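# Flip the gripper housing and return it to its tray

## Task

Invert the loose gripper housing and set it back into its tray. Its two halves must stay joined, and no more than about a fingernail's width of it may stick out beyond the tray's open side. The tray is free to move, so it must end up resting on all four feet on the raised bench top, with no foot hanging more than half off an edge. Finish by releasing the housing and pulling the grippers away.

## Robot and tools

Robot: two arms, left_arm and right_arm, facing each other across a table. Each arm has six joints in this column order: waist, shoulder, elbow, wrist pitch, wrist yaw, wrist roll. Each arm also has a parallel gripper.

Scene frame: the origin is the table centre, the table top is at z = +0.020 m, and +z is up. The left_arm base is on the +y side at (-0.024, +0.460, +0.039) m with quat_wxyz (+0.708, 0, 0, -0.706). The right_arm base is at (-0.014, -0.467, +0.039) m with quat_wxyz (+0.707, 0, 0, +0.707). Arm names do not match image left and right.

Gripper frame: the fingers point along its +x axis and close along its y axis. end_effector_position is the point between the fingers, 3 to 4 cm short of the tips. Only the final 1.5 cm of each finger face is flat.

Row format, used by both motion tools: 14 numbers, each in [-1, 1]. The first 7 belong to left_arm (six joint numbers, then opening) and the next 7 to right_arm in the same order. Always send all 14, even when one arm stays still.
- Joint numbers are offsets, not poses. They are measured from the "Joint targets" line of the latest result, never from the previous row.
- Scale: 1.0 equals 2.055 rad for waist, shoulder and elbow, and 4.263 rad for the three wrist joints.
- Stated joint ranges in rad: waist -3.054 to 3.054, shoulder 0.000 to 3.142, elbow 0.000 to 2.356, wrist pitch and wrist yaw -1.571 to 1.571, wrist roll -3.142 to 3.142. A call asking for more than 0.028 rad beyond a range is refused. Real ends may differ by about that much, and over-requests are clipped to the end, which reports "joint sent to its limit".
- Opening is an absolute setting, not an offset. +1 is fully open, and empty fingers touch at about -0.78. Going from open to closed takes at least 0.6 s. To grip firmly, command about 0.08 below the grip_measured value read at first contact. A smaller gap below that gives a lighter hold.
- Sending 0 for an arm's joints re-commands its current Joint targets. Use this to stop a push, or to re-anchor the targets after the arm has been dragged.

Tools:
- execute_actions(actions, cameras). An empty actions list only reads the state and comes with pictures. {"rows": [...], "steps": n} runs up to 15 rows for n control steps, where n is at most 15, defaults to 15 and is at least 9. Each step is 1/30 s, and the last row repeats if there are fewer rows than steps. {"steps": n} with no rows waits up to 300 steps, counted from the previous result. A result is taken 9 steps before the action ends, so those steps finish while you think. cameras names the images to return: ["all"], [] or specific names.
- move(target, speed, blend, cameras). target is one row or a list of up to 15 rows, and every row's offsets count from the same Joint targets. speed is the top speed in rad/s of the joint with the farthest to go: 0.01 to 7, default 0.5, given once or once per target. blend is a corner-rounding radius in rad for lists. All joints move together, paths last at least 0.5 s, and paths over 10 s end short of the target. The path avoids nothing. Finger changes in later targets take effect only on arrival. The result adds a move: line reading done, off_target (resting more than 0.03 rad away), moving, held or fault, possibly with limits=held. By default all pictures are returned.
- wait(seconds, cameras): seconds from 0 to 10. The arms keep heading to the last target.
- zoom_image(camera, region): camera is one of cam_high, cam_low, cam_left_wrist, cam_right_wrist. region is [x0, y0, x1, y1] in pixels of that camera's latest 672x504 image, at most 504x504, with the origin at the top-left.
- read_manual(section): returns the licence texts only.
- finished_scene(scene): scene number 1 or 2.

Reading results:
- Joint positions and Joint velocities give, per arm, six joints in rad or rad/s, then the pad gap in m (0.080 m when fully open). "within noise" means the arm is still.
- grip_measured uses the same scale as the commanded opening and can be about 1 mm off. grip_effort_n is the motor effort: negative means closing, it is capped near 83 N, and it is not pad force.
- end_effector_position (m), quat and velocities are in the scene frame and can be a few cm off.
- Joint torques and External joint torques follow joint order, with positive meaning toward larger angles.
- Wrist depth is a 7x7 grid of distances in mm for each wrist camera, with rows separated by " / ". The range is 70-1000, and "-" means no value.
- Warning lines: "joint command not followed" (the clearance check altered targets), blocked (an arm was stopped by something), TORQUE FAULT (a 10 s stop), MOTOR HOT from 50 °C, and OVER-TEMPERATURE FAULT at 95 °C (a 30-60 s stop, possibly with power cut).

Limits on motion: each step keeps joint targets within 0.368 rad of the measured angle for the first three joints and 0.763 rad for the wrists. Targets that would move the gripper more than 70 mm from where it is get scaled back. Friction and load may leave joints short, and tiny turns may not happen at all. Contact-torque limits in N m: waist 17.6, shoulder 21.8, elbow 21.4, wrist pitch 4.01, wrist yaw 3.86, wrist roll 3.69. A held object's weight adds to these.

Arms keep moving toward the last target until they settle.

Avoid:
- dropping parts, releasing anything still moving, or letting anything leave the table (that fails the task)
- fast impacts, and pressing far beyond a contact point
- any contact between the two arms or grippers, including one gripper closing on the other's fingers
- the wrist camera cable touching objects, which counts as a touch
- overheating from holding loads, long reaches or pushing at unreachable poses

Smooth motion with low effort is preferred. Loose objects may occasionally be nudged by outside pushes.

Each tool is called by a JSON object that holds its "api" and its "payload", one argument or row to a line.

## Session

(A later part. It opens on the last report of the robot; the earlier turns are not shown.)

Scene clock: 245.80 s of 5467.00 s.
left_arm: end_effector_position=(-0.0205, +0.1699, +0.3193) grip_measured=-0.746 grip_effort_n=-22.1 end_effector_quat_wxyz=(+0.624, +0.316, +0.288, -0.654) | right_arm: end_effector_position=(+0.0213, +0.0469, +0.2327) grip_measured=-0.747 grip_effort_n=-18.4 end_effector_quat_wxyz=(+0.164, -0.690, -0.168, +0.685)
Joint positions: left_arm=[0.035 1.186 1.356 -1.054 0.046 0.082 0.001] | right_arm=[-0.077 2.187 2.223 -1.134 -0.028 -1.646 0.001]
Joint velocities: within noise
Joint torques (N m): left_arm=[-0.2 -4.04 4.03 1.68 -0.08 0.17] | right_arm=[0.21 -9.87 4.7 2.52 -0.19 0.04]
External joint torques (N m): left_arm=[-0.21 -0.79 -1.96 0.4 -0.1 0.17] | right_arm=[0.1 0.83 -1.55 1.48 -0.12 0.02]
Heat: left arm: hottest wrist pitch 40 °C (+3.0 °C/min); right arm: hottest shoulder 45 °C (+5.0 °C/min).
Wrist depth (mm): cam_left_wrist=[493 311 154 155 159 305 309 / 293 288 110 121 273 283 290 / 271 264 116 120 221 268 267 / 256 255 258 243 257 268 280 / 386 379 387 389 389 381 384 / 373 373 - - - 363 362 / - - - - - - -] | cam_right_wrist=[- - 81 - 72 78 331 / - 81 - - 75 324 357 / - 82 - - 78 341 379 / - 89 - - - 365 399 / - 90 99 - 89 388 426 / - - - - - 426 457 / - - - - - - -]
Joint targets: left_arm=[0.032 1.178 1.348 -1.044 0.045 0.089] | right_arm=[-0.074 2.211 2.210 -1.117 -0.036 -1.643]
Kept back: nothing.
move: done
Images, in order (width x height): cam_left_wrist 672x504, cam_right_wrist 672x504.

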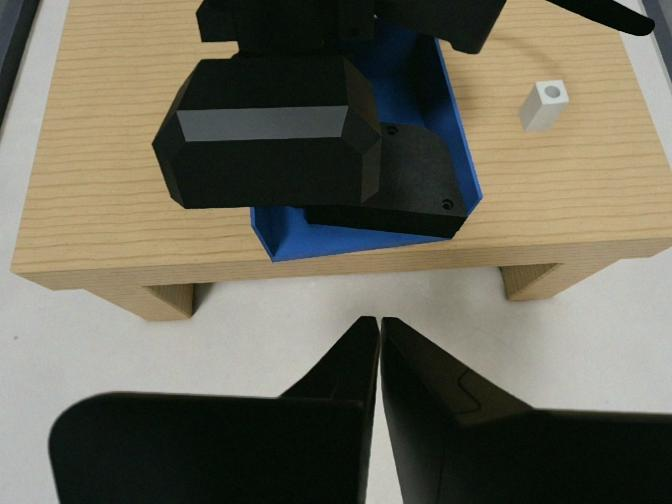

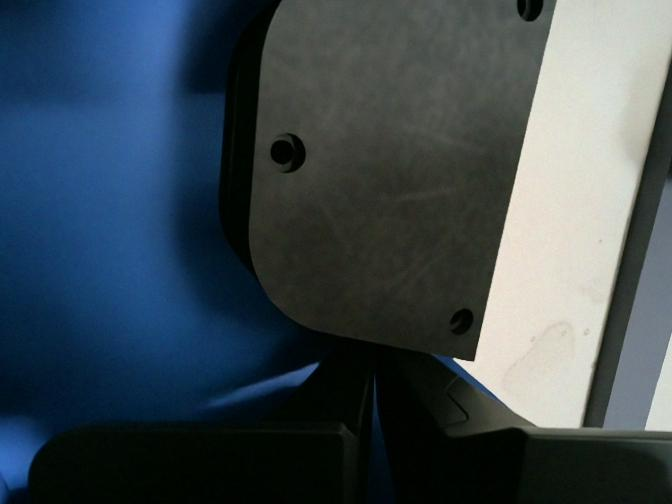

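{"api": "move", "payload": {
  "target": [
    [0,0,0,0,0,0,-0.75,0,-0.0151,0,0,0,0,-0.75],
    [0,0,0,0,0,0,-0.75,-0.0054,-0.0577,-0.0206,0.0080,-0.0038,0.0005,-0.75],
    [0,0,0,0,0,0,-0.75,0.0496,-0.0742,-0.0005,-0.0381,0.0122,0.0230,-0.75]
  ],
  "speed": [0.1,0.3,0.3],
  "cameras": ["cam_left_wrist","cam_right_wrist"]
}}

Scene clock: 252.77 s of 5467.00 s.
left_arm: end_effector_position=(-0.0207, +0.1699, +0.3193) grip_measured=-0.746 grip_effort_n=-22.1 end_effector_quat_wxyz=(+0.624, +0.315, +0.288, -0.655) | right_arm: end_effector_position=(-0.0250, +0.0035, +0.2666) grip_measured=-0.747 grip_effort_n=-17.9 end_effector_quat_wxyz=(+0.146, -0.693, -0.150, +0.690)
Joint positions: left_arm=[0.035 1.186 1.356 -1.054 0.047 0.082 0.001] | right_arm=[0.029 2.068 2.198 -1.28 0.016 -1.551 0.001]
Joint velocities: within noise
Joint torques (N m): left_arm=[-0.21 -4.03 4.04 1.69 -0.08 0.18] | right_arm=[-0.11 -13.09 7.07 1.16 0.11 0.09]
External joint torques (N m): left_arm=[-0.22 -0.78 -1.94 0.4 -0.1 0.17] | right_arm=[-0.11 -3.41 1.06 0.19 0.15 0.07]
Heat: left arm: hottest wrist pitch 40 °C (+3.0 °C/min); right arm: hottest shoulder 44 °C (+3.0 °C/min).
Wrist depth (mm): cam_left_wrist=[484 313 306 245 254 308 486 / 294 288 277 272 268 283 291 / 270 270 261 225 222 268 267 / 255 256 259 241 259 265 278 / 387 376 387 389 385 381 382 / 370 369 - - - 366 366 / - - - - - - -] | cam_right_wrist=[- 118 126 136 147 325 356 / 118 123 132 143 155 343 379 / 123 128 137 147 147 341 406 / 127 129 130 141 123 139 430 / 135 137 139 148 132 421 461 / 141 144 142 - - 457 491 / - - - - - - -]
Joint targets: left_arm=[0.032 1.178 1.348 -1.044 0.045 0.089] | right_arm=[0.027 2.059 2.209 -1.280 0.017 -1.544]
Kept back: nothing.
move: done
Images, in order (width x height): cam_left_wrist 672x504, cam_right_wrist 672x504.

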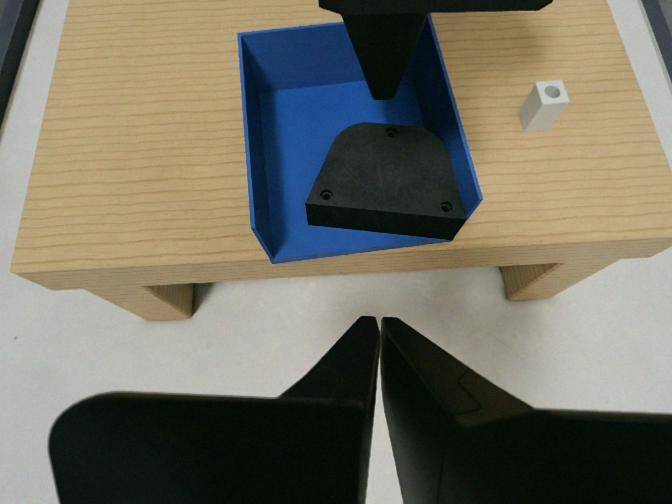

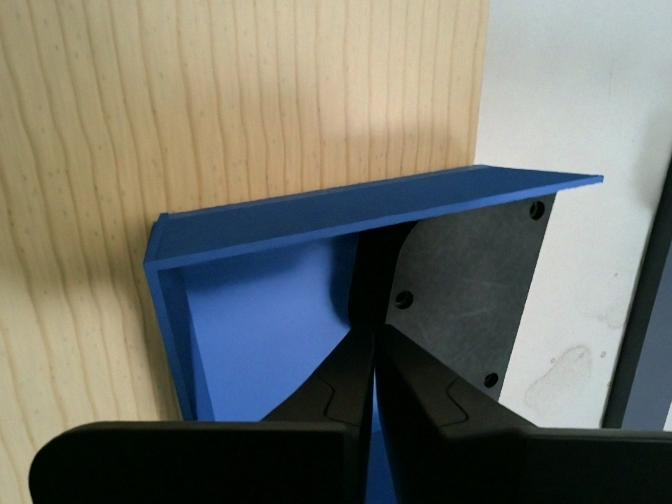

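{"api": "zoom_image", "payload": {
  "camera": "cam_left_wrist",
  "region": [230, 90, 500, 290]
}}

{"api": "zoom_image", "payload": {
  "camera": "cam_left_wrist",
  "region": [290, 180, 480, 260]
}}

{"api": "zoom_image", "payload": {
  "camera": "cam_right_wrist",
  "region": [320, 160, 620, 420]
}}

Scaled by 1.867 from the camera's 672x504 image, which has a finer 960x720 frame.

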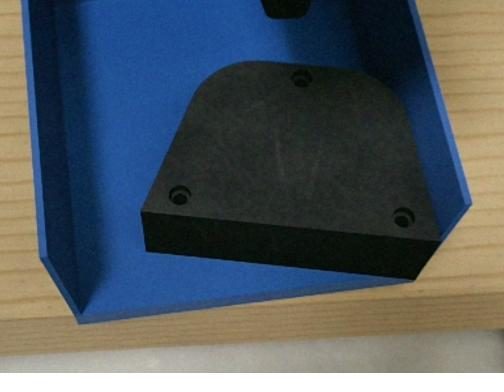

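Scaled by 2.653 from the camera's 672x504 image, which has a finer 960x720 frame.

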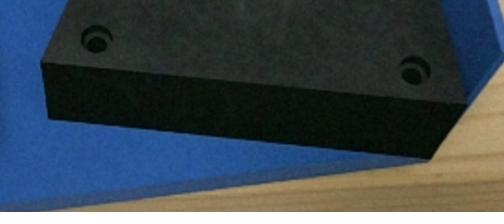

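Scaled by 1.680 from the camera's 672x504 image, which has a finer 960x720 frame.

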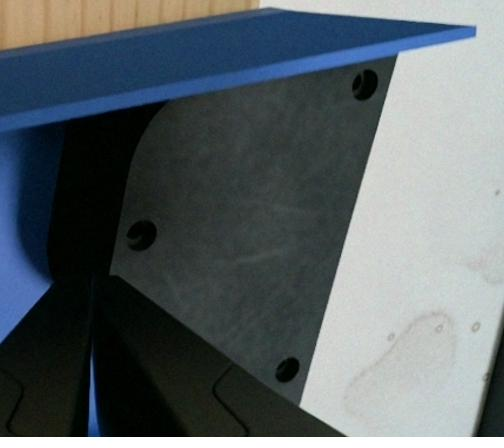

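{"api": "move", "payload": {
  "target": [0,0,0,0,0,0,-0.75,-0.0047,0.0271,-0.0396,0.0066,-0.0040,0,-0.75],
  "speed": 0.12,
  "cameras": ["cam_left_wrist","cam_right_wrist"]
}}

Scene clock: 261.60 s of 5467.00 s.
left_arm: end_effector_position=(-0.0207, +0.1699, +0.3193) grip_measured=-0.746 grip_effort_n=-22.1 end_effector_quat_wxyz=(+0.624, +0.315, +0.288, -0.655) | right_arm: end_effector_position=(-0.0224, +0.0046, +0.2321) grip_measured=-0.747 grip_effort_n=-18.4 end_effector_quat_wxyz=(+0.124, -0.697, -0.118, +0.697)
Joint positions: left_arm=[0.035 1.186 1.356 -1.054 0.047 0.082 0.001] | right_arm=[0.021 2.106 2.138 -1.258 0.008 -1.543 0.001]
Joint velocities: within noise
Joint torques (N m): left_arm=[-0.21 -4.03 4.04 1.68 -0.08 0.18] | right_arm=[-0.27 -11.08 4.9 1.52 -0.27 0.09]
External joint torques (N m): left_arm=[-0.21 -0.83 -1.92 0.4 -0.1 0.18] | right_arm=[-0.23 -1.09 -1.15 0.67 -0.23 0.07]
Heat: left arm: hottest wrist pitch 40 °C (+3.0 °C/min); right arm: hottest shoulder 46 °C (+4.0 °C/min).
Wrist depth (mm): cam_left_wrist=[491 310 305 138 129 307 485 / 293 289 276 232 141 278 290 / 269 269 262 226 223 270 269 / 257 257 258 242 259 267 278 / 386 379 384 387 388 377 381 / 373 371 - - - 367 366 / - - - - - - -] | cam_right_wrist=[- 93 97 102 109 116 289 / - 96 102 108 114 122 306 / - 100 107 113 120 126 317 / 102 104 - - - 90 96 / - - 107 110 101 92 102 / - - - - - 98 406 / - - - - - - -]
Joint targets: left_arm=[0.032 1.178 1.348 -1.044 0.045 0.089] | right_arm=[0.018 2.115 2.127 -1.252 -0.001 -1.544]
Kept back: nothing.
move: done
Images, in order (width x height): cam_left_wrist 672x504, cam_right_wrist 672x504.

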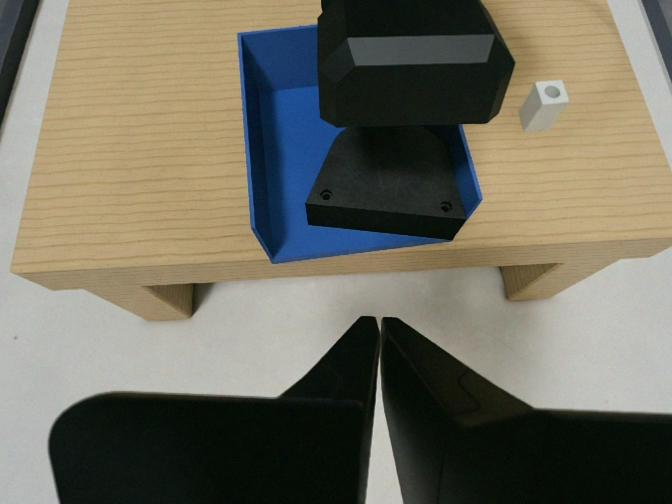

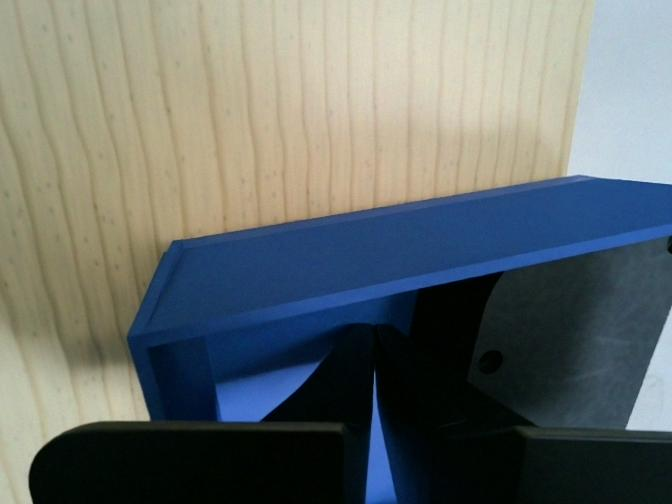

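{"api": "move", "payload": {
  "target": [
    [0,0,0,0,0,0,-0.75,0,0,0.0141,0,0,0,-0.75],
    [0,0,0,0,0,0,-0.75,0,0.0253,0.0414,0.0150,0,0,-0.75]
  ],
  "speed": [0.06,0.045],
  "cameras": ["cam_left_wrist","cam_right_wrist"]
}}

Scene clock: 265.27 s of 5467.00 s.
left_arm: end_effector_position=(-0.0207, +0.1699, +0.3193) grip_measured=-0.746 grip_effort_n=-22.1 end_effector_quat_wxyz=(+0.624, +0.315, +0.288, -0.655) | right_arm: end_effector_position=(-0.0230, +0.0300, +0.2349) grip_measured=-0.747 grip_effort_n=-17.9 end_effector_quat_wxyz=(+0.151, -0.691, -0.145, +0.692)
Joint positions: left_arm=[0.035 1.186 1.356 -1.054 0.047 0.082 0.001] | right_arm=[0.021 2.154 2.2 -1.196 0.008 -1.543 0.001]
Joint velocities: within noise
Joint torques (N m): left_arm=[-0.21 -4.03 4.03 1.68 -0.09 0.18] | right_arm=[-0.28 -11.1 7.4 1.7 -0.26 0.09]
External joint torques (N m): left_arm=[-0.2 -0.81 -1.95 0.39 -0.11 0.17] | right_arm=[-0.28 -0.76 1.29 0.75 -0.22 0.07]
Heat: left arm: hottest wrist pitch 41 °C (+4.0 °C/min); right arm: hottest shoulder 47 °C (+5.1 °C/min).
Wrist depth (mm): cam_left_wrist=[492 311 306 161 133 308 487 / 293 289 277 122 117 280 291 / 269 269 261 222 217 264 269 / 255 254 259 239 225 266 280 / 384 374 384 389 387 381 382 / 375 371 - - - 363 364 / - - - - - - -] | cam_right_wrist=[- 90 97 104 113 287 315 / - 95 102 109 118 302 335 / - 98 106 114 122 309 347 / - 100 - - 89 92 103 / - - 106 111 94 98 415 / - - - - - 109 438 / - - - - - - -]
Joint targets: left_arm=[0.032 1.178 1.348 -1.044 0.045 0.089] | right_arm=[0.018 2.166 2.212 -1.188 -0.001 -1.544]
Kept back: nothing.
move: done
Images, in order (width x height): cam_left_wrist 672x504, cam_right_wrist 672x504.

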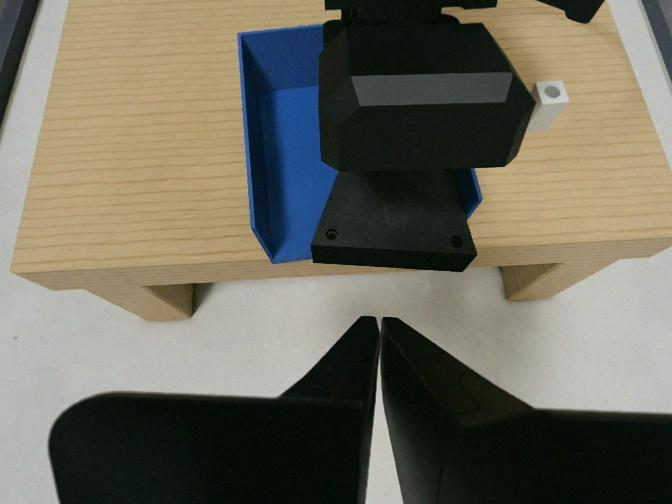

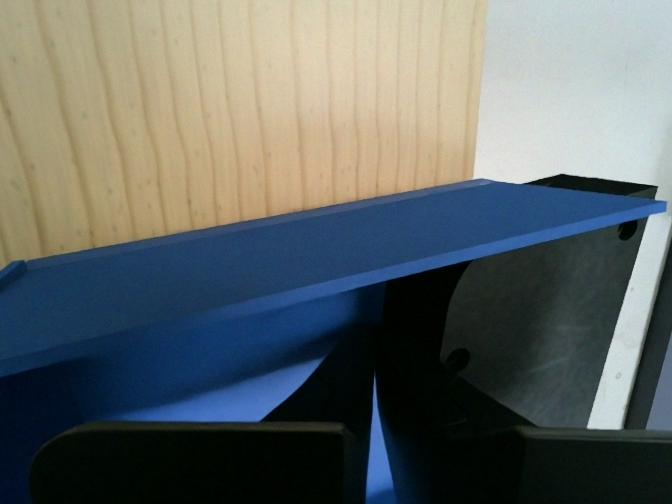

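{"api": "zoom_image", "payload": {
  "camera": "cam_left_wrist",
  "region": [240, 160, 500, 300]
}}

{"api": "zoom_image", "payload": {
  "camera": "cam_left_wrist",
  "region": [300, 225, 490, 285]
}}

Scaled by 1.938 from the camera's 672x504 image, which has a finer 960x720 frame.

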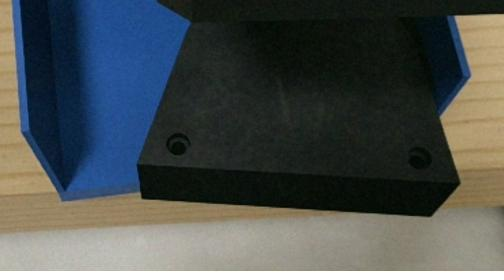

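Scaled by 2.653 from the camera's 672x504 image, which has a finer 960x720 frame.

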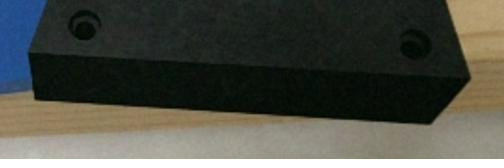

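{"api": "move", "payload": {
  "target": [
    [0,0,0,0,0,0,-0.75,0,-0.0156,0,-0.0065,0,0,-0.75],
    [0,0,0,0,0,0,-0.75,0,-0.0487,0.0253,-0.0162,0,0,-0.75],
    [0,0,0,0,0,0,-0.75,-0.1645,-0.4920,-0.4331,0.1009,-0.0952,0.3012,-0.75]
  ],
  "speed": [0.08,0.3,0.8],
  "blend": [0,0.05,0],
  "cameras": ["cam_left_wrist","cam_high"]
}}

Scene clock: 271.53 s of 5467.00 s.
left_arm: end_effector_position=(-0.0207, +0.1699, +0.3193) grip_measured=-0.746 grip_effort_n=-22.1 end_effector_quat_wxyz=(+0.624, +0.315, +0.288, -0.655) | right_arm: end_effector_position=(+0.0298, -0.1471, +0.3706) grip_measured=-0.747 grip_effort_n=-18.4 end_effector_quat_wxyz=(+0.627, -0.207, +0.170, +0.732)
Joint positions: left_arm=[0.035 1.186 1.356 -1.054 0.047 0.082 0.001] | right_arm=[-0.317 1.161 1.334 -0.766 -0.397 -0.267 0.001]
Joint velocities: within noise
Joint torques (N m): left_arm=[-0.2 -4.02 4.03 1.69 -0.08 0.18] | right_arm=[-0.28 -5.35 5.33 2.56 -0.4 0.13]
External joint torques (N m): left_arm=[-0.2 -0.87 -1.92 0.4 -0.11 0.18] | right_arm=[-0.26 -1.94 -1.14 1 -0.26 0.12]
Heat: left arm: hottest wrist pitch 41 °C (+4.0 °C/min); right arm: hottest shoulder 46 °C (+4.0 °C/min).
Wrist depth (mm): cam_left_wrist=[493 312 306 262 303 308 489 / 292 288 275 272 267 284 290 / 271 270 260 226 222 269 266 / 256 256 259 233 225 267 279 / 385 378 384 388 389 383 385 / 371 371 - - - 367 364 / - - - - - - -] | cam_right_wrist=[- - - - 995 - 973 / - - 730 718 700 760 - / - 641 645 605 642 637 639 / - 364 355 335 356 361 549 / 336 319 311 278 308 316 468 / 292 285 - - - 283 295 / - - - - - - -]
Joint targets: left_arm=[0.032 1.178 1.348 -1.044 0.045 0.089] | right_arm=[-0.320 1.155 1.322 -0.758 -0.406 -0.260]
Kept back: nothing.
move: done; blend cut to 0.034 rad at target 2
Images, in order (width x height): cam_high 672x504, cam_left_wrist 672x504.

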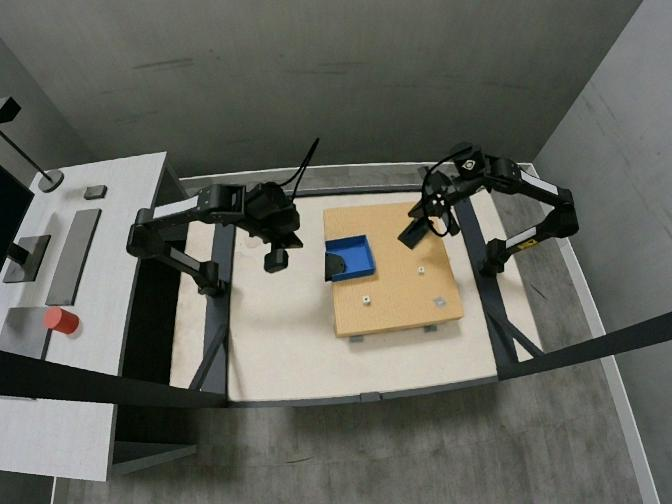

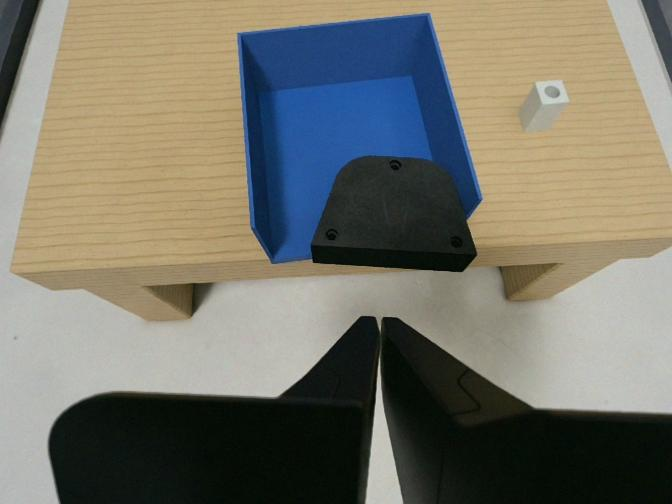

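{"api": "zoom_image", "payload": {
  "camera": "cam_left_wrist",
  "region": [290, 130, 500, 290]
}}

{"api": "zoom_image", "payload": {
  "camera": "cam_left_wrist",
  "region": [230, 0, 500, 290]
}}

Scaled by 2.400 from the camera's 672x504 image, which has a finer 960x720 frame.

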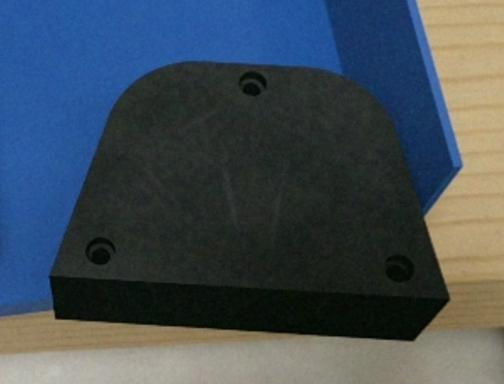

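Scaled by 1.738 from the camera's 672x504 image, which has a finer 960x720 frame.

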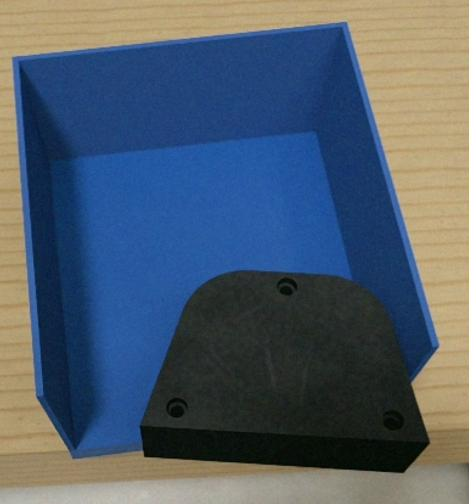

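{"api": "move", "payload": {
  "target": [
    [-0.0253,-0.2813,-0.4370,0.2097,-0.0106,0.1668,-0.03,0,0,0,0,0,0,-0.75],
    [-0.0516,-0.0221,-0.6175,0.4913,-0.0141,0.3486,-0.03,0,0,0,0,0,0,-0.75]
  ],
  "speed": [0.9,0.8],
  "blend": [0.08,0],
  "cameras": ["cam_left_wrist","cam_low"]
}}

Scene clock: 277.70 s of 5467.00 s.
left_arm: end_effector_position=(-0.0434, +0.1605, +0.1991) grip_measured=-0.034 grip_effort_n=12.8 end_effector_quat_wxyz=(+0.483, +0.487, -0.515, -0.514) | right_arm: end_effector_position=(+0.0298, -0.1471, +0.3706) grip_measured=-0.747 grip_effort_n=-18.4 end_effector_quat_wxyz=(+0.627, -0.207, +0.170, +0.732)
Joint positions: left_arm=[-0.07 1.128 0.086 1.038 -0.01 1.575 0.033] | right_arm=[-0.317 1.161 1.334 -0.766 -0.397 -0.267 0.001]
Joint velocities: within noise
Joint torques (N m): left_arm=[-0.25 -1.61 3.42 2.1 -0.08 0.11] | right_arm=[-0.27 -5.35 5.24 2.56 -0.4 0.12]
External joint torques (N m): left_arm=[-0.25 0.46 -1.83 0.49 -0.08 0.16] | right_arm=[-0.27 -1.91 -1.26 1 -0.25 0.12]
Heat: left arm: hottest wrist pitch 41 °C (+4.0 °C/min); right arm: hottest shoulder 44 °C (+3.0 °C/min).
Wrist depth (mm): cam_left_wrist=[- - - - 193 144 258 / - - - - 190 149 282 / - 528 - 691 157 155 281 / 438 429 - 144 161 161 281 / - 460 - 151 163 166 274 / - - - 187 160 - 275 / - - - - 230 - -] | cam_right_wrist=[- - - 398 984 - - / - - 738 447 704 756 - / - 643 646 360 640 634 634 / - 363 352 336 354 361 549 / 335 321 311 279 309 317 471 / 292 285 - - - 282 295 / - - - - - - -]
Joint targets: left_arm=[-0.073 1.132 0.079 1.051 -0.015 1.575] | right_arm=[-0.320 1.155 1.322 -0.758 -0.406 -0.260]
Kept back: nothing.
move: done
Images, in order (width x height): cam_low 672x504, cam_left_wrist 672x504.

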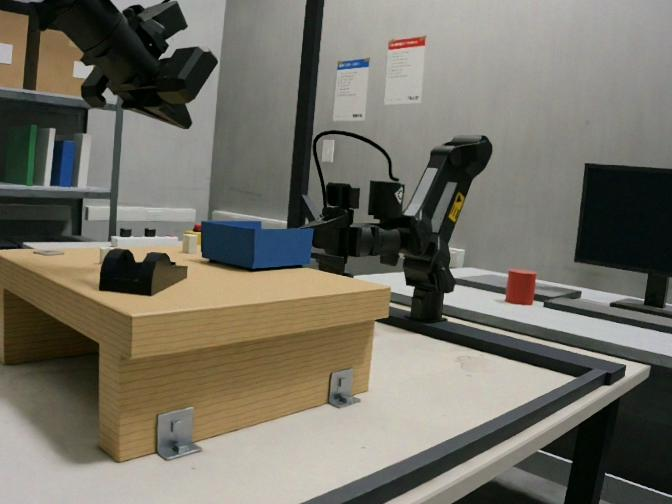

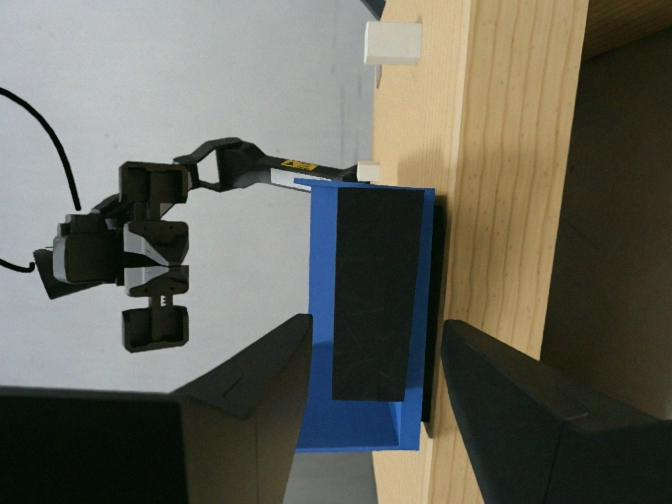

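{"api": "zoom_image", "payload": {
  "camera": "cam_left_wrist",
  "region": [280, 160, 480, 460]
}}

{"api": "zoom_image", "payload": {
  "camera": "cam_left_wrist",
  "region": [300, 170, 460, 310]
}}

Scaled by 1.680 from the camera's 672x504 image, which has a finer 960x720 frame.

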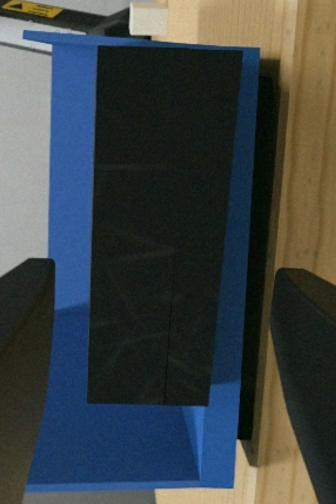

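Scaled by 3.150 from the camera's 672x504 image, which has a finer 960x720 frame.

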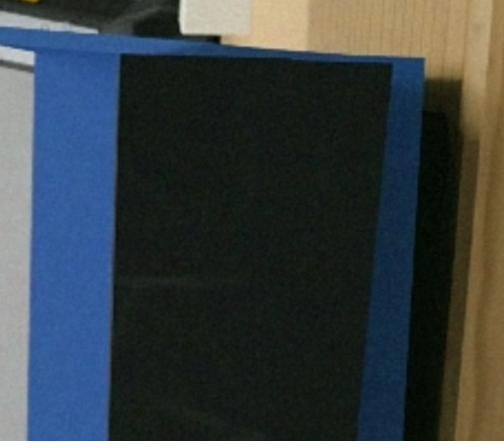

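{"api": "move", "payload": {
  "target": [
    [0,0,0.0092,0,0,0,-0.03,0,0,0,0,0,0,-0.75],
    [0.0005,0.1217,0.0660,0.0323,0,0,-0.03,0,0,0,0,0,0,-0.75]
  ],
  "speed": [0.1,0.15],
  "cameras": ["cam_left_wrist"]
}}

Scene clock: 283.80 s of 5467.00 s.
left_arm: end_effector_position=(-0.0460, +0.1241, +0.1986) grip_measured=-0.034 grip_effort_n=13.3 end_effector_quat_wxyz=(+0.484, +0.486, -0.516, -0.513) | right_arm: end_effector_position=(+0.0298, -0.1471, +0.3706) grip_measured=-0.747 grip_effort_n=-18.4 end_effector_quat_wxyz=(+0.627, -0.207, +0.170, +0.732)
Joint positions: left_arm=[-0.071 1.377 0.201 1.176 -0.01 1.575 0.033] | right_arm=[-0.317 1.161 1.334 -0.766 -0.397 -0.267 0.001]
Joint velocities: within noise
Joint torques (N m): left_arm=[-0.15 -2.53 5.01 2.1 -0.08 0.09] | right_arm=[-0.28 -5.37 5.24 2.57 -0.4 0.13]
External joint torques (N m): left_arm=[-0.15 0.77 0.28 0.49 -0.08 0.14] | right_arm=[-0.29 -2.02 -1.21 1.01 -0.25 0.12]
Heat: left arm: hottest wrist pitch 41 °C (+3.0 °C/min); right arm: hottest shoulder 42 °C (+0.0 °C/min).
Wrist depth (mm): cam_left_wrist=[- - - - 179 111 111 / - - - - 185 114 115 / - 420 735 673 158 118 120 / 393 391 - 103 105 122 241 / - 412 - 110 112 127 250 / - - - 116 116 - 263 / - - - 152 126 - -] | cam_right_wrist=[- - - 377 - - - / - - 725 381 701 763 - / - 639 641 360 640 638 639 / - 363 352 336 354 360 546 / 338 319 311 278 309 315 470 / 292 286 - - - 282 293 / - - - - - - -]
Joint targets: left_arm=[-0.073 1.382 0.215 1.188 -0.015 1.575] | right_arm=[-0.320 1.155 1.322 -0.758 -0.406 -0.260]
Kept back: nothing.
move: done
Images, in order (width x height): cam_left_wrist 672x504.

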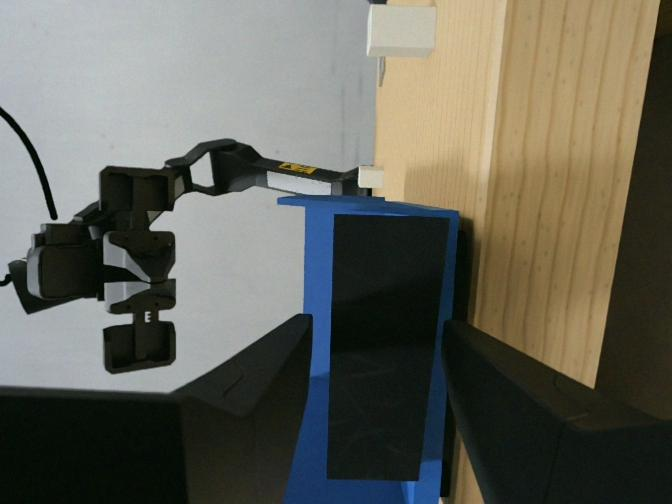

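{"api": "zoom_image", "payload": {
  "camera": "cam_left_wrist",
  "region": [290, 190, 500, 400]
}}

Scaled by 2.400 from the camera's 672x504 image, which has a finer 960x720 frame.

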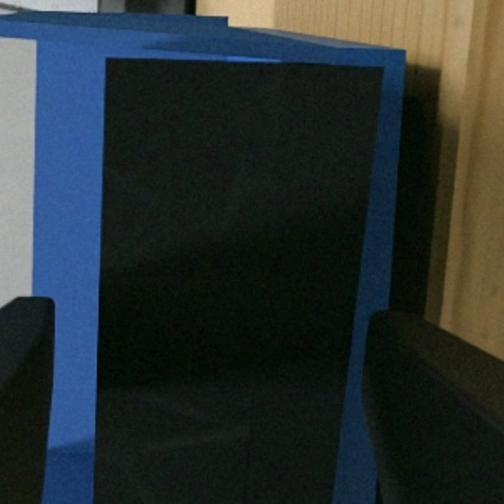

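{"api": "execute_actions", "payload": {
  "actions": [
    {"rows":[[0,0,0,0,0,0,-0.040,0,0,0,0,0,0,-0.75],[0,0,0,0,0,0,-0.046,0,0,0,0,0,0,-0.75],[0,0,0,0,0,0,-0.052,0,0,0,0,0,0,-0.75],[0,0,0,0,0,0,-0.058,0,0,0,0,0,0,-0.75],[0,0,0,0,0,0,-0.064,0,0,0,0,0,0,-0.75],[0,0,0,0,0,0,-0.070,0,0,0,0,0,0,-0.75],[0,0,0,0,0,0,-0.076,0,0,0,0,0,0,-0.75],[0,0,0,0,0,0,-0.082,0,0,0,0,0,0,-0.75],[0,0,0,0,0,0,-0.088,0,0,0,0,0,0,-0.75],[0,0,0,0,0,0,-0.094,0,0,0,0,0,0,-0.75],[0,0,0,0,0,0,-0.100,0,0,0,0,0,0,-0.75],[0,0,0,0,0,0,-0.106,0,0,0,0,0,0,-0.75],[0,0,0,0,0,0,-0.112,0,0,0,0,0,0,-0.75],[0,0,0,0,0,0,-0.118,0,0,0,0,0,0,-0.75],[0,0,0,0,0,0,-0.124,0,0,0,0,0,0,-0.75]]}
  ],
  "cameras": []
}}

{"api": "execute_actions", "payload": {
  "actions": [
    {"rows":[[0,0,0,0,0,0,-0.129,0,0,0,0,0,0,-0.75],[0,0,0,0,0,0,-0.134,0,0,0,0,0,0,-0.75],[0,0,0,0,0,0,-0.139,0,0,0,0,0,0,-0.75],[0,0,0,0,0,0,-0.144,0,0,0,0,0,0,-0.75],[0,0,0,0,0,0,-0.149,0,0,0,0,0,0,-0.75],[0,0,0,0,0,0,-0.154,0,0,0,0,0,0,-0.75],[0,0,0,0,0,0,-0.159,0,0,0,0,0,0,-0.75],[0,0,0,0,0,0,-0.164,0,0,0,0,0,0,-0.75],[0,0,0,0,0,0,-0.169,0,0,0,0,0,0,-0.75],[0,0,0,0,0,0,-0.174,0,0,0,0,0,0,-0.75],[0,0,0,0,0,0,-0.179,0,0,0,0,0,0,-0.75],[0,0,0,0,0,0,-0.184,0,0,0,0,0,0,-0.75],[0,0,0,0,0,0,-0.189,0,0,0,0,0,0,-0.75],[0,0,0,0,0,0,-0.194,0,0,0,0,0,0,-0.75],[0,0,0,0,0,0,-0.199,0,0,0,0,0,0,-0.75]]}
  ],
  "cameras": ["cam_left_wrist"]
}}

Scene clock: 286.20 s of 5467.00 s.
left_arm: end_effector_position=(-0.0460, +0.1241, +0.1985) grip_measured=-0.053 grip_effort_n=-22.6 end_effector_quat_wxyz=(+0.484, +0.486, -0.515, -0.514) end_effector_velocity=(+0.000, +0.002, -0.007) end_effector_angular_velocity=(+0.027, +0.005, +0.005) | right_arm: end_effector_position=(+0.0298, -0.1471, +0.3706) grip_measured=-0.747 grip_effort_n=-18.4 end_effector_quat_wxyz=(+0.627, -0.207, +0.170, +0.732)
Joint positions: left_arm=[-0.071 1.378 0.201 1.176 -0.01 1.575 0.033] | right_arm=[-0.317 1.161 1.334 -0.766 -0.397 -0.267 0.001]
Joint velocities: left_arm=[-0.002 -0.002 -0.007 -0.022 -0.007 -0.007 -0.008] | right_arm=[within noise]
Joint torques (N m): left_arm=[-0.16 -2.58 5.01 2.1 -0.09 0.09] | right_arm=[-0.28 -5.36 5.24 2.56 -0.4 0.13]
External joint torques (N m): left_arm=[-0.16 0.73 0.26 0.48 -0.08 0.14] | right_arm=[-0.28 -1.91 -1.27 1 -0.25 0.12]
Heat: left arm: hottest wrist pitch 41 °C (+3.0 °C/min); right arm: hottest shoulder 42 °C (+0.0 °C/min).
Wrist depth (mm): cam_left_wrist=[- - - - 180 111 111 / - - - - 184 114 114 / - 421 732 662 159 118 120 / 397 391 - 103 105 122 241 / - 415 - 110 112 127 251 / - - - 118 118 - 260 / - - - 153 125 - -] | cam_right_wrist=[- - - 376 991 - - / - - 731 381 708 750 - / - 650 649 361 642 641 638 / - 365 354 336 354 360 551 / 336 320 310 279 309 316 471 / 291 285 - - - 282 294 / - - - - - - -]
Joint targets: left_arm=[-0.073 1.382 0.215 1.188 -0.015 1.575] | right_arm=[-0.320 1.155 1.322 -0.758 -0.406 -0.260]
Steps of this call (1-66: nothing new was sent; 67-72: this action's first 6). Readings (joint positions of left_arm | right_arm):
67: [-0.071 1.378 0.201 1.176 -0.010 1.575] | [-0.317 1.161 1.334 -0.766 -0.397 -0.267]
68: [-0.071 1.378 0.201 1.176 -0.010 1.575] | [-0.317 1.161 1.334 -0.766 -0.397 -0.267]
70: [-0.071 1.378 0.201 1.176 -0.010 1.575] | [-0.317 1.161 1.334 -0.766 -0.397 -0.267]
72: the state above
No camera images: "cameras" was empty.

Scene clock: 286.70 s of 5467.00 s.
left_arm: end_effector_position=(-0.0460, +0.1241, +0.1984) grip_measured=-0.138 grip_effort_n=-22.6 end_effector_quat_wxyz=(+0.484, +0.486, -0.515, -0.514) end_effector_velocity=(+0.002, +0.001, -0.002) end_effector_angular_velocity=(+0.008, +0.007, +0.010) | right_arm: end_effector_position=(+0.0298, -0.1471, +0.3706) grip_measured=-0.747 grip_effort_n=-18.4 end_effector_quat_wxyz=(+0.627, -0.207, +0.170, +0.732)
Joint positions: left_arm=[-0.071 1.378 0.201 1.176 -0.01 1.575 0.029] | right_arm=[-0.317 1.161 1.334 -0.766 -0.397 -0.267 0.001]
Joint velocities: left_arm=[0.002 -0.002 -0.002 -0.007 -0.007 -0.007 -0.007] | right_arm=[within noise]
Joint torques (N m): left_arm=[-0.16 -2.63 4.98 2.1 -0.08 0.09] | right_arm=[-0.27 -5.36 5.23 2.56 -0.39 0.12]
External joint torques (N m): left_arm=[-0.15 0.7 0.24 0.47 -0.08 0.14] | right_arm=[-0.27 -1.92 -1.27 1 -0.25 0.12]
Heat: left arm: hottest wrist pitch 41 °C (+3.0 °C/min); right arm: hottest shoulder 42 °C (+0.0 °C/min).
Wrist depth (mm): cam_left_wrist=[- - - - 179 110 111 / - - - - 184 114 115 / - 418 732 681 158 118 120 / 397 393 - 103 106 122 242 / - 408 - 111 112 127 249 / - - - 118 116 - 259 / - - - 126 126 - -] | cam_right_wrist=[- - - 378 995 - - / - - 728 382 703 752 - / - 652 643 359 642 633 636 / - 364 353 335 353 360 545 / 337 318 311 279 309 316 472 / 292 287 - - - 282 295 / - - - - - - -]
Joint targets: left_arm=[-0.073 1.382 0.215 1.188 -0.015 1.575] | right_arm=[-0.320 1.155 1.322 -0.758 -0.406 -0.260]
Steps of this call (1-9: your previous action's last 9; 10-15: this action's first 6). Readings (joint positions of left_arm | right_arm):
10: [-0.071 1.378 0.201 1.176 -0.010 1.575] | [-0.317 1.161 1.334 -0.766 -0.397 -0.267]
11: [-0.071 1.378 0.201 1.176 -0.010 1.575] | [-0.317 1.161 1.334 -0.766 -0.397 -0.267]
13: [-0.071 1.378 0.201 1.176 -0.010 1.575] | [-0.317 1.161 1.334 -0.766 -0.397 -0.267]
15: the state above
Images, in order (width x height): cam_left_wrist 672x504.

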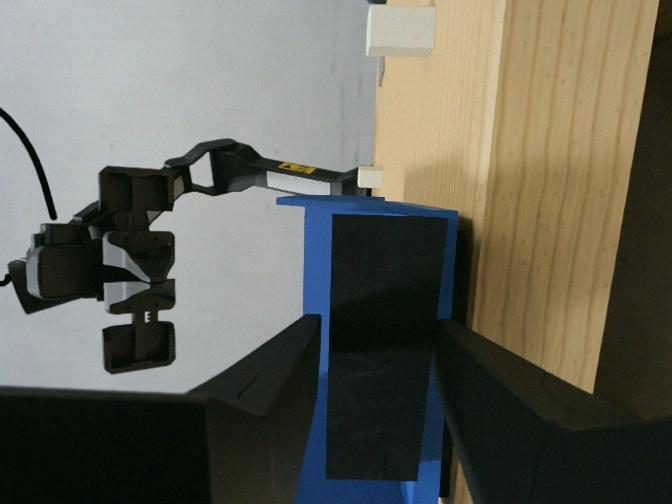

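{"api": "execute_actions", "payload": {
  "actions": [
    {"rows":[[0,0,0,0,0,0,-0.204,0,0,0,0,0,0,-0.75],[0,0,0,0,0,0,-0.209,0,0,0,0,0,0,-0.75],[0,0,0,0,0,0,-0.214,0,0,0,0,0,0,-0.75],[0,0,0,0,0,0,-0.219,0,0,0,0,0,0,-0.75],[0,0,0,0,0,0,-0.224,0,0,0,0,0,0,-0.75],[0,0,0,0,0,0,-0.231,0,0,0,0,0,0,-0.75],[0,0,0,0,0,0,-0.238,0,0,0,0,0,0,-0.75],[0,0,0,0,0,0,-0.245,0,0,0,0,0,0,-0.75],[0,0,0,0,0,0,-0.252,0,0,0,0,0,0,-0.75],[0,0,0,0,0,0,-0.260,0,0,0,0,0,0,-0.75],[0,0,0,0,0,0,-0.268,0,0,0,0,0,0,-0.75],[0,0,0,0,0,0,-0.276,0,0,0,0,0,0,-0.75],[0,0,0,0,0,0,-0.284,0,0,0,0,0,0,-0.75],[0,0,0,0,0,0,-0.292,0,0,0,0,0,0,-0.75],[0,0,0,0,0,0,-0.300,0,0,0,0,0,0,-0.75]]}
  ],
  "cameras": []
}}

{"api": "wait", "payload": {
  "seconds": 0.3,
  "cameras": ["cam_left_wrist"]
}}

Scene clock: 287.50 s of 5467.00 s.
left_arm: end_effector_position=(-0.0460, +0.1241, +0.1984) grip_measured=-0.210 grip_effort_n=-48.6 end_effector_quat_wxyz=(+0.484, +0.486, -0.515, -0.514) end_effector_velocity=(+0.003, +0.000, +0.001) end_effector_angular_velocity=(-0.008, -0.007, +0.020) | right_arm: end_effector_position=(+0.0298, -0.1471, +0.3706) grip_measured=-0.747 grip_effort_n=-18.4 end_effector_quat_wxyz=(+0.627, -0.207, +0.170, +0.732)
Joint positions: left_arm=[-0.071 1.378 0.201 1.176 -0.01 1.575 0.026] | right_arm=[-0.317 1.161 1.334 -0.766 -0.397 -0.267 0.001]
Joint velocities: left_arm=[-0.002 -0.002 -0.002 0.007 -0.022 0.007 -0.007] | right_arm=[within noise]
Joint torques (N m): left_arm=[-0.15 -2.63 5 2.1 -0.08 0.08] | right_arm=[-0.28 -5.35 5.25 2.57 -0.4 0.12]
External joint torques (N m): left_arm=[-0.15 0.65 0.33 0.51 -0.09 0.13] | right_arm=[-0.27 -1.89 -1.25 1.01 -0.25 0.12]
Heat: left arm: hottest wrist pitch 41 °C (+3.0 °C/min); right arm: hottest shoulder 41 °C (-1.0 °C/min).
Wrist depth (mm): cam_left_wrist=[- - - - 179 110 111 / - - - - 184 114 115 / - 423 733 675 157 118 120 / 394 397 - 103 106 122 242 / - 412 - 111 114 127 251 / - - - 118 116 - 261 / - - - 127 125 - -] | cam_right_wrist=[- - - 376 994 - - / - - 729 384 705 760 - / - 639 643 358 637 637 637 / - 364 354 335 355 362 545 / 336 320 310 279 310 316 472 / 292 286 - - - 283 295 / - - - - - - -]
Joint targets: left_arm=[-0.073 1.382 0.215 1.188 -0.015 1.575] | right_arm=[-0.320 1.155 1.322 -0.758 -0.406 -0.260]
Steps of this call (1-9: your previous action's last 9; 10-15: toward your last target; 16-18: nothing new was sent; 19-24: this action's first 6). Readings (joint positions of left_arm | right_arm):
19: [-0.071 1.378 0.201 1.176 -0.010 1.575] | [-0.317 1.161 1.334 -0.766 -0.397 -0.267]
20: [-0.071 1.378 0.201 1.176 -0.010 1.575] | [-0.317 1.161 1.334 -0.766 -0.397 -0.267]
22: [-0.071 1.378 0.201 1.176 -0.010 1.575] | [-0.317 1.161 1.334 -0.766 -0.397 -0.267]
24: the state above
No camera images: "cameras" was empty.

Scene clock: 288.10 s of 5467.00 s.
left_arm: end_effector_position=(-0.0461, +0.1240, +0.1988) grip_measured=-0.258 grip_effort_n=-83.5 end_effector_quat_wxyz=(+0.484, +0.486, -0.516, -0.513) | right_arm: end_effector_position=(+0.0298, -0.1471, +0.3706) grip_measured=-0.747 grip_effort_n=-18.4 end_effector_quat_wxyz=(+0.627, -0.207, +0.170, +0.732)
Joint positions: left_arm=[-0.071 1.378 0.202 1.178 -0.01 1.575 0.023] | right_arm=[-0.317 1.161 1.334 -0.766 -0.397 -0.267 0.001]
Joint velocities: within noise
Joint torques (N m): left_arm=[-0.15 -2.64 4.96 2.05 -0.08 0.09] | right_arm=[-0.28 -5.35 5.25 2.56 -0.4 0.12]
External joint torques (N m): left_arm=[-0.14 0.69 0.22 0.42 -0.09 0.14] | right_arm=[-0.28 -1.9 -1.28 0.99 -0.25 0.12]
Heat: left arm: hottest wrist pitch 41 °C (+3.0 °C/min); right arm: hottest shoulder 41 °C (-1.0 °C/min).
Wrist depth (mm): cam_left_wrist=[- - - - 179 111 110 / - - - - 187 114 114 / - 421 736 687 160 118 119 / 391 396 - 104 106 122 242 / - 415 - 111 113 127 250 / - - - 119 115 - 262 / - - - 127 127 - -] | cam_right_wrist=[- - - 378 992 - - / - - 737 384 703 765 - / - 650 643 357 638 640 636 / - 364 352 336 354 361 547 / 336 319 312 279 309 316 473 / 292 285 - - - 283 295 / - - - - - - -]
Joint targets: left_arm=[-0.073 1.382 0.214 1.188 -0.015 1.575] | right_arm=[-0.320 1.155 1.322 -0.758 -0.406 -0.260]
Steps of this call (1-9: your previous action's last 9; 10-15: toward your last target; 16-18: nothing new was sent). Readings (joint positions of left_arm | right_arm):
1: [-0.071 1.378 0.201 1.176 -0.010 1.575] | [-0.317 1.161 1.334 -0.766 -0.397 -0.267]
2: [-0.071 1.378 0.201 1.176 -0.010 1.575] | [-0.317 1.161 1.334 -0.766 -0.397 -0.267]
4: [-0.071 1.378 0.201 1.176 -0.010 1.575] | [-0.317 1.161 1.334 -0.766 -0.397 -0.267]
8: [-0.071 1.378 0.202 1.178 -0.010 1.575] | [-0.317 1.161 1.334 -0.766 -0.397 -0.267]
18: the state above
All arms were judged still, so your last target was given up. Each gripper or tool keeps its last command.
Images, in order (width x height): cam_left_wrist 672x504.

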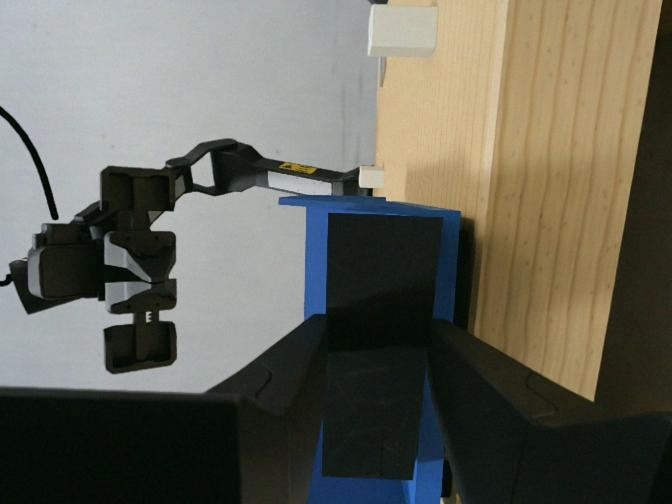

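{"api": "zoom_image", "payload": {
  "camera": "cam_left_wrist",
  "region": [290, 190, 480, 500]
}}

Scaled by 1.626 from the camera's 672x504 image, which has a finer 960x720 frame.

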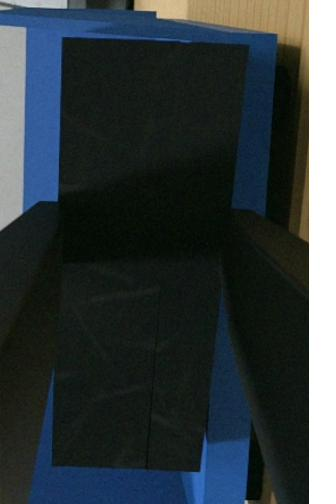

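{"api": "move", "payload": {
  "target": [
    [0,-0.0058,0,0,0,0,-0.30,0,0,0,0,0,0,-0.75],
    [0,-0.0571,0.0160,-0.0334,0,0,-0.30,0,0,0,0,0,0,-0.75],
    [0,-0.1192,0.0475,-0.0785,0,0,-0.30,0,0,0,0,0,0,-0.75]
  ],
  "speed": [0.1,0.15,0.25],
  "blend": [0,0.03,0],
  "cameras": ["cam_left_wrist"]
}}

Scene clock: 293.47 s of 5467.00 s.
left_arm: end_effector_position=(-0.0451, +0.1248, +0.2395) grip_measured=-0.296 grip_effort_n=-22.6 end_effector_quat_wxyz=(+0.487, +0.487, -0.515, -0.511) | right_arm: end_effector_position=(+0.0298, -0.1471, +0.3706) grip_measured=-0.747 grip_effort_n=-18.4 end_effector_quat_wxyz=(+0.627, -0.207, +0.170, +0.732)
Joint positions: left_arm=[-0.071 1.147 0.297 0.853 -0.016 1.575 0.022] | right_arm=[-0.317 1.161 1.334 -0.766 -0.397 -0.267 0.001]
Joint velocities: within noise
Joint torques (N m): left_arm=[-0.16 -3.68 6.16 1.51 -0.08 0.08] | right_arm=[-0.28 -5.36 5.24 2.56 -0.4 0.12]
External joint torques (N m): left_arm=[-0.17 -0.78 0.2 -0.15 -0.08 0.14] | right_arm=[-0.29 -1.87 -1.31 0.98 -0.25 0.12]
Heat: left arm: hottest wrist pitch 40 °C (+1.0 °C/min); right arm: hottest wrist pitch 42 °C (+5.0 °C/min).
Wrist depth (mm): cam_left_wrist=[- - - - 382 178 127 / - - - - 370 183 120 / - - 727 - 284 180 119 / - 397 - - 209 132 123 / - 417 - - 135 135 128 / - - - - 97 - 132 / - - - - 157 - -] | cam_right_wrist=[- - 868 349 985 - - / - - 733 374 705 762 - / - 646 642 348 638 641 634 / - 363 353 342 354 358 548 / 336 320 311 289 309 315 472 / 293 284 - - - 283 294 / - - - - - - -]
Joint targets: left_arm=[-0.073 1.137 0.312 0.854 -0.015 1.575] | right_arm=[-0.320 1.155 1.322 -0.758 -0.406 -0.260]
Kept back: nothing.
move: done
Images, in order (width x height): cam_left_wrist 672x504.

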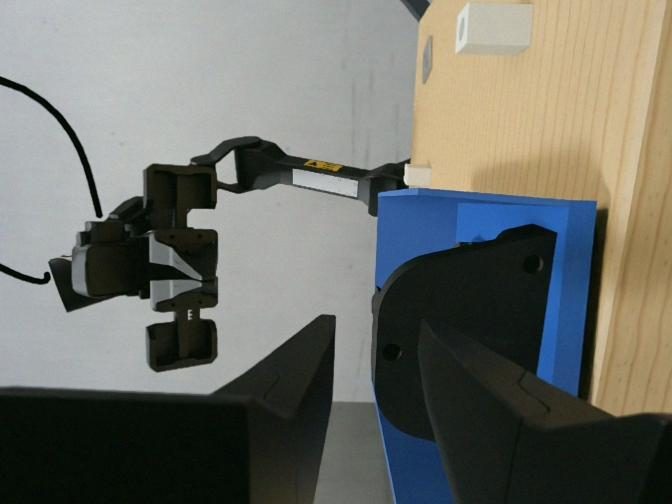

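{"api": "move", "payload": {
  "target": [
    [0.0258,-0.2613,0.0672,-0.2355,0.0035,-0.1818,-0.30,0,0,0,0,0,0,-0.75],
    [0.0511,0.0200,0.5041,-0.4452,0.0141,-0.3486,-0.75,0,0,0,0,0,0,-0.75]
  ],
  "speed": [0.8,0.9],
  "blend": [0.08,0],
  "cameras": ["cam_left_wrist","cam_high"]
}}

Scene clock: 297.97 s of 5467.00 s.
left_arm: end_effector_position=(-0.0213, +0.1725, +0.3148) grip_measured=-0.745 grip_effort_n=-22.6 end_effector_quat_wxyz=(+0.623, +0.320, +0.286, -0.654) | right_arm: end_effector_position=(+0.0298, -0.1471, +0.3706) grip_measured=-0.747 grip_effort_n=-18.4 end_effector_quat_wxyz=(+0.627, -0.207, +0.170, +0.732)
Joint positions: left_arm=[0.029 1.174 1.332 -1.046 0.04 0.088 0.001] | right_arm=[-0.317 1.161 1.334 -0.766 -0.397 -0.267 0.001]
Joint velocities: within noise
Joint torques (N m): left_arm=[0.27 -2.55 6.41 1.16 0.09 -0.05] | right_arm=[-0.28 -5.36 5.24 2.56 -0.4 0.12]
External joint torques (N m): left_arm=[0.26 0.61 0.41 -0.13 0.07 -0.05] | right_arm=[-0.28 -2 -1.21 1.01 -0.25 0.12]
Heat: left arm: hottest wrist pitch 40 °C (+1.0 °C/min); right arm: hottest wrist pitch 42 °C (+5.0 °C/min).
Wrist depth (mm): cam_left_wrist=[316 307 296 256 292 301 473 / 285 284 269 258 257 276 278 / 267 265 256 206 220 261 260 / 253 254 254 257 268 283 294 / 383 376 379 386 382 380 375 / 371 369 - - - 357 356 / - - - - - - -] | cam_right_wrist=[- - - - 991 - - / - - 732 709 700 756 - / - 646 649 351 639 647 641 / - 364 354 340 355 358 546 / 336 319 313 288 309 316 467 / 291 286 - - - 282 294 / - - - - - - -]
Joint targets: left_arm=[0.032 1.178 1.348 -1.044 0.045 0.089] | right_arm=[-0.320 1.155 1.322 -0.758 -0.406 -0.260]
Kept back: nothing.
move: done
Images, in order (width x height): cam_high 672x504, cam_left_wrist 672x504.

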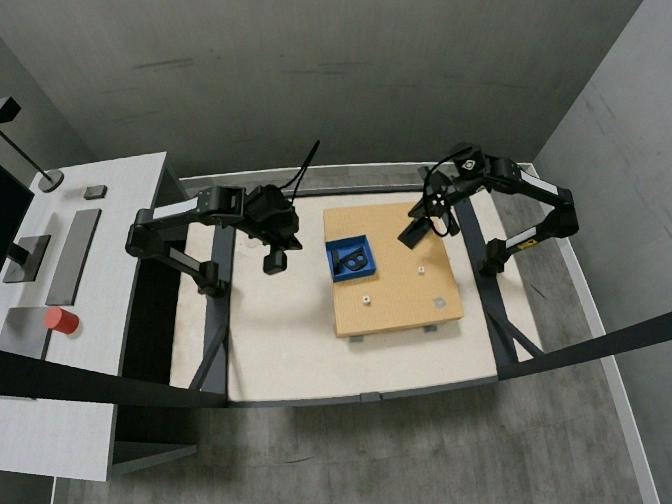

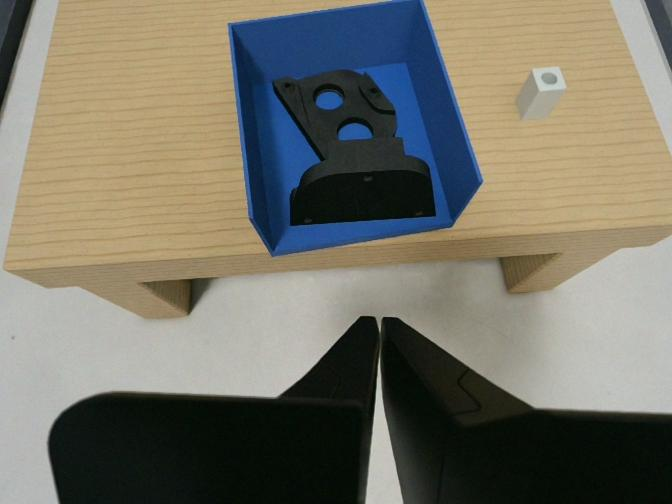

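{"api": "zoom_image", "payload": {
  "camera": "cam_left_wrist",
  "region": [220, 0, 500, 270]
}}

{"api": "zoom_image", "payload": {
  "camera": "cam_left_wrist",
  "region": [260, 60, 460, 240]
}}

{"api": "zoom_image", "payload": {
  "camera": "cam_high",
  "region": [300, 200, 420, 300]
}}

Scaled by 1.800 from the camera's 672x504 image, which has a finer 960x720 frame.

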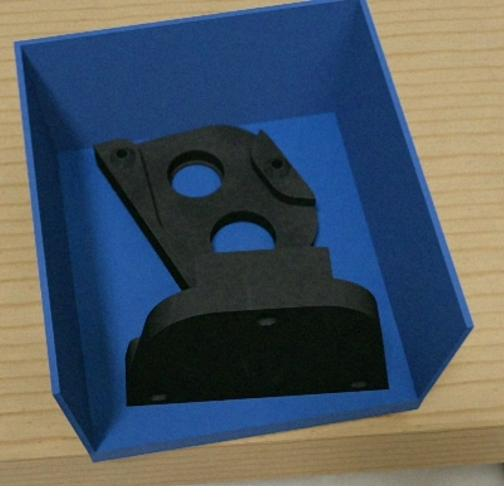

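Scaled by 2.520 from the camera's 672x504 image, which has a finer 960x720 frame.

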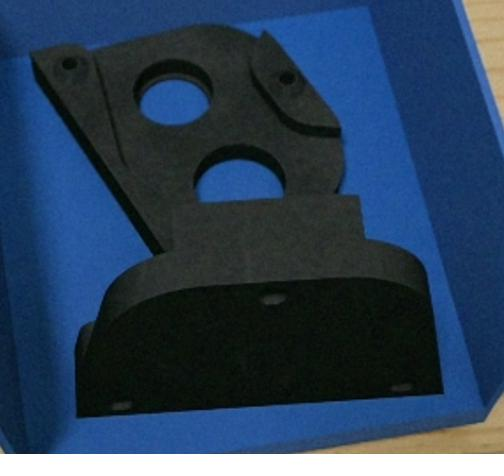

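Scaled by 4.200 from the camera's 672x504 image, which has a finer 960x720 frame.

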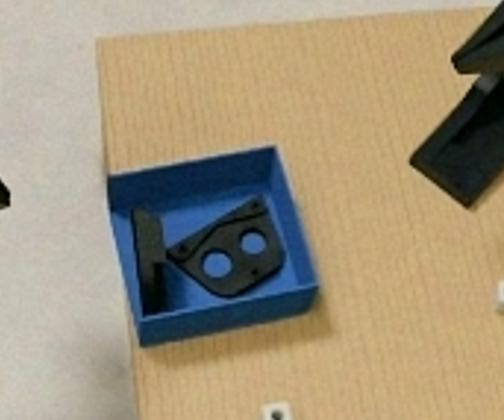

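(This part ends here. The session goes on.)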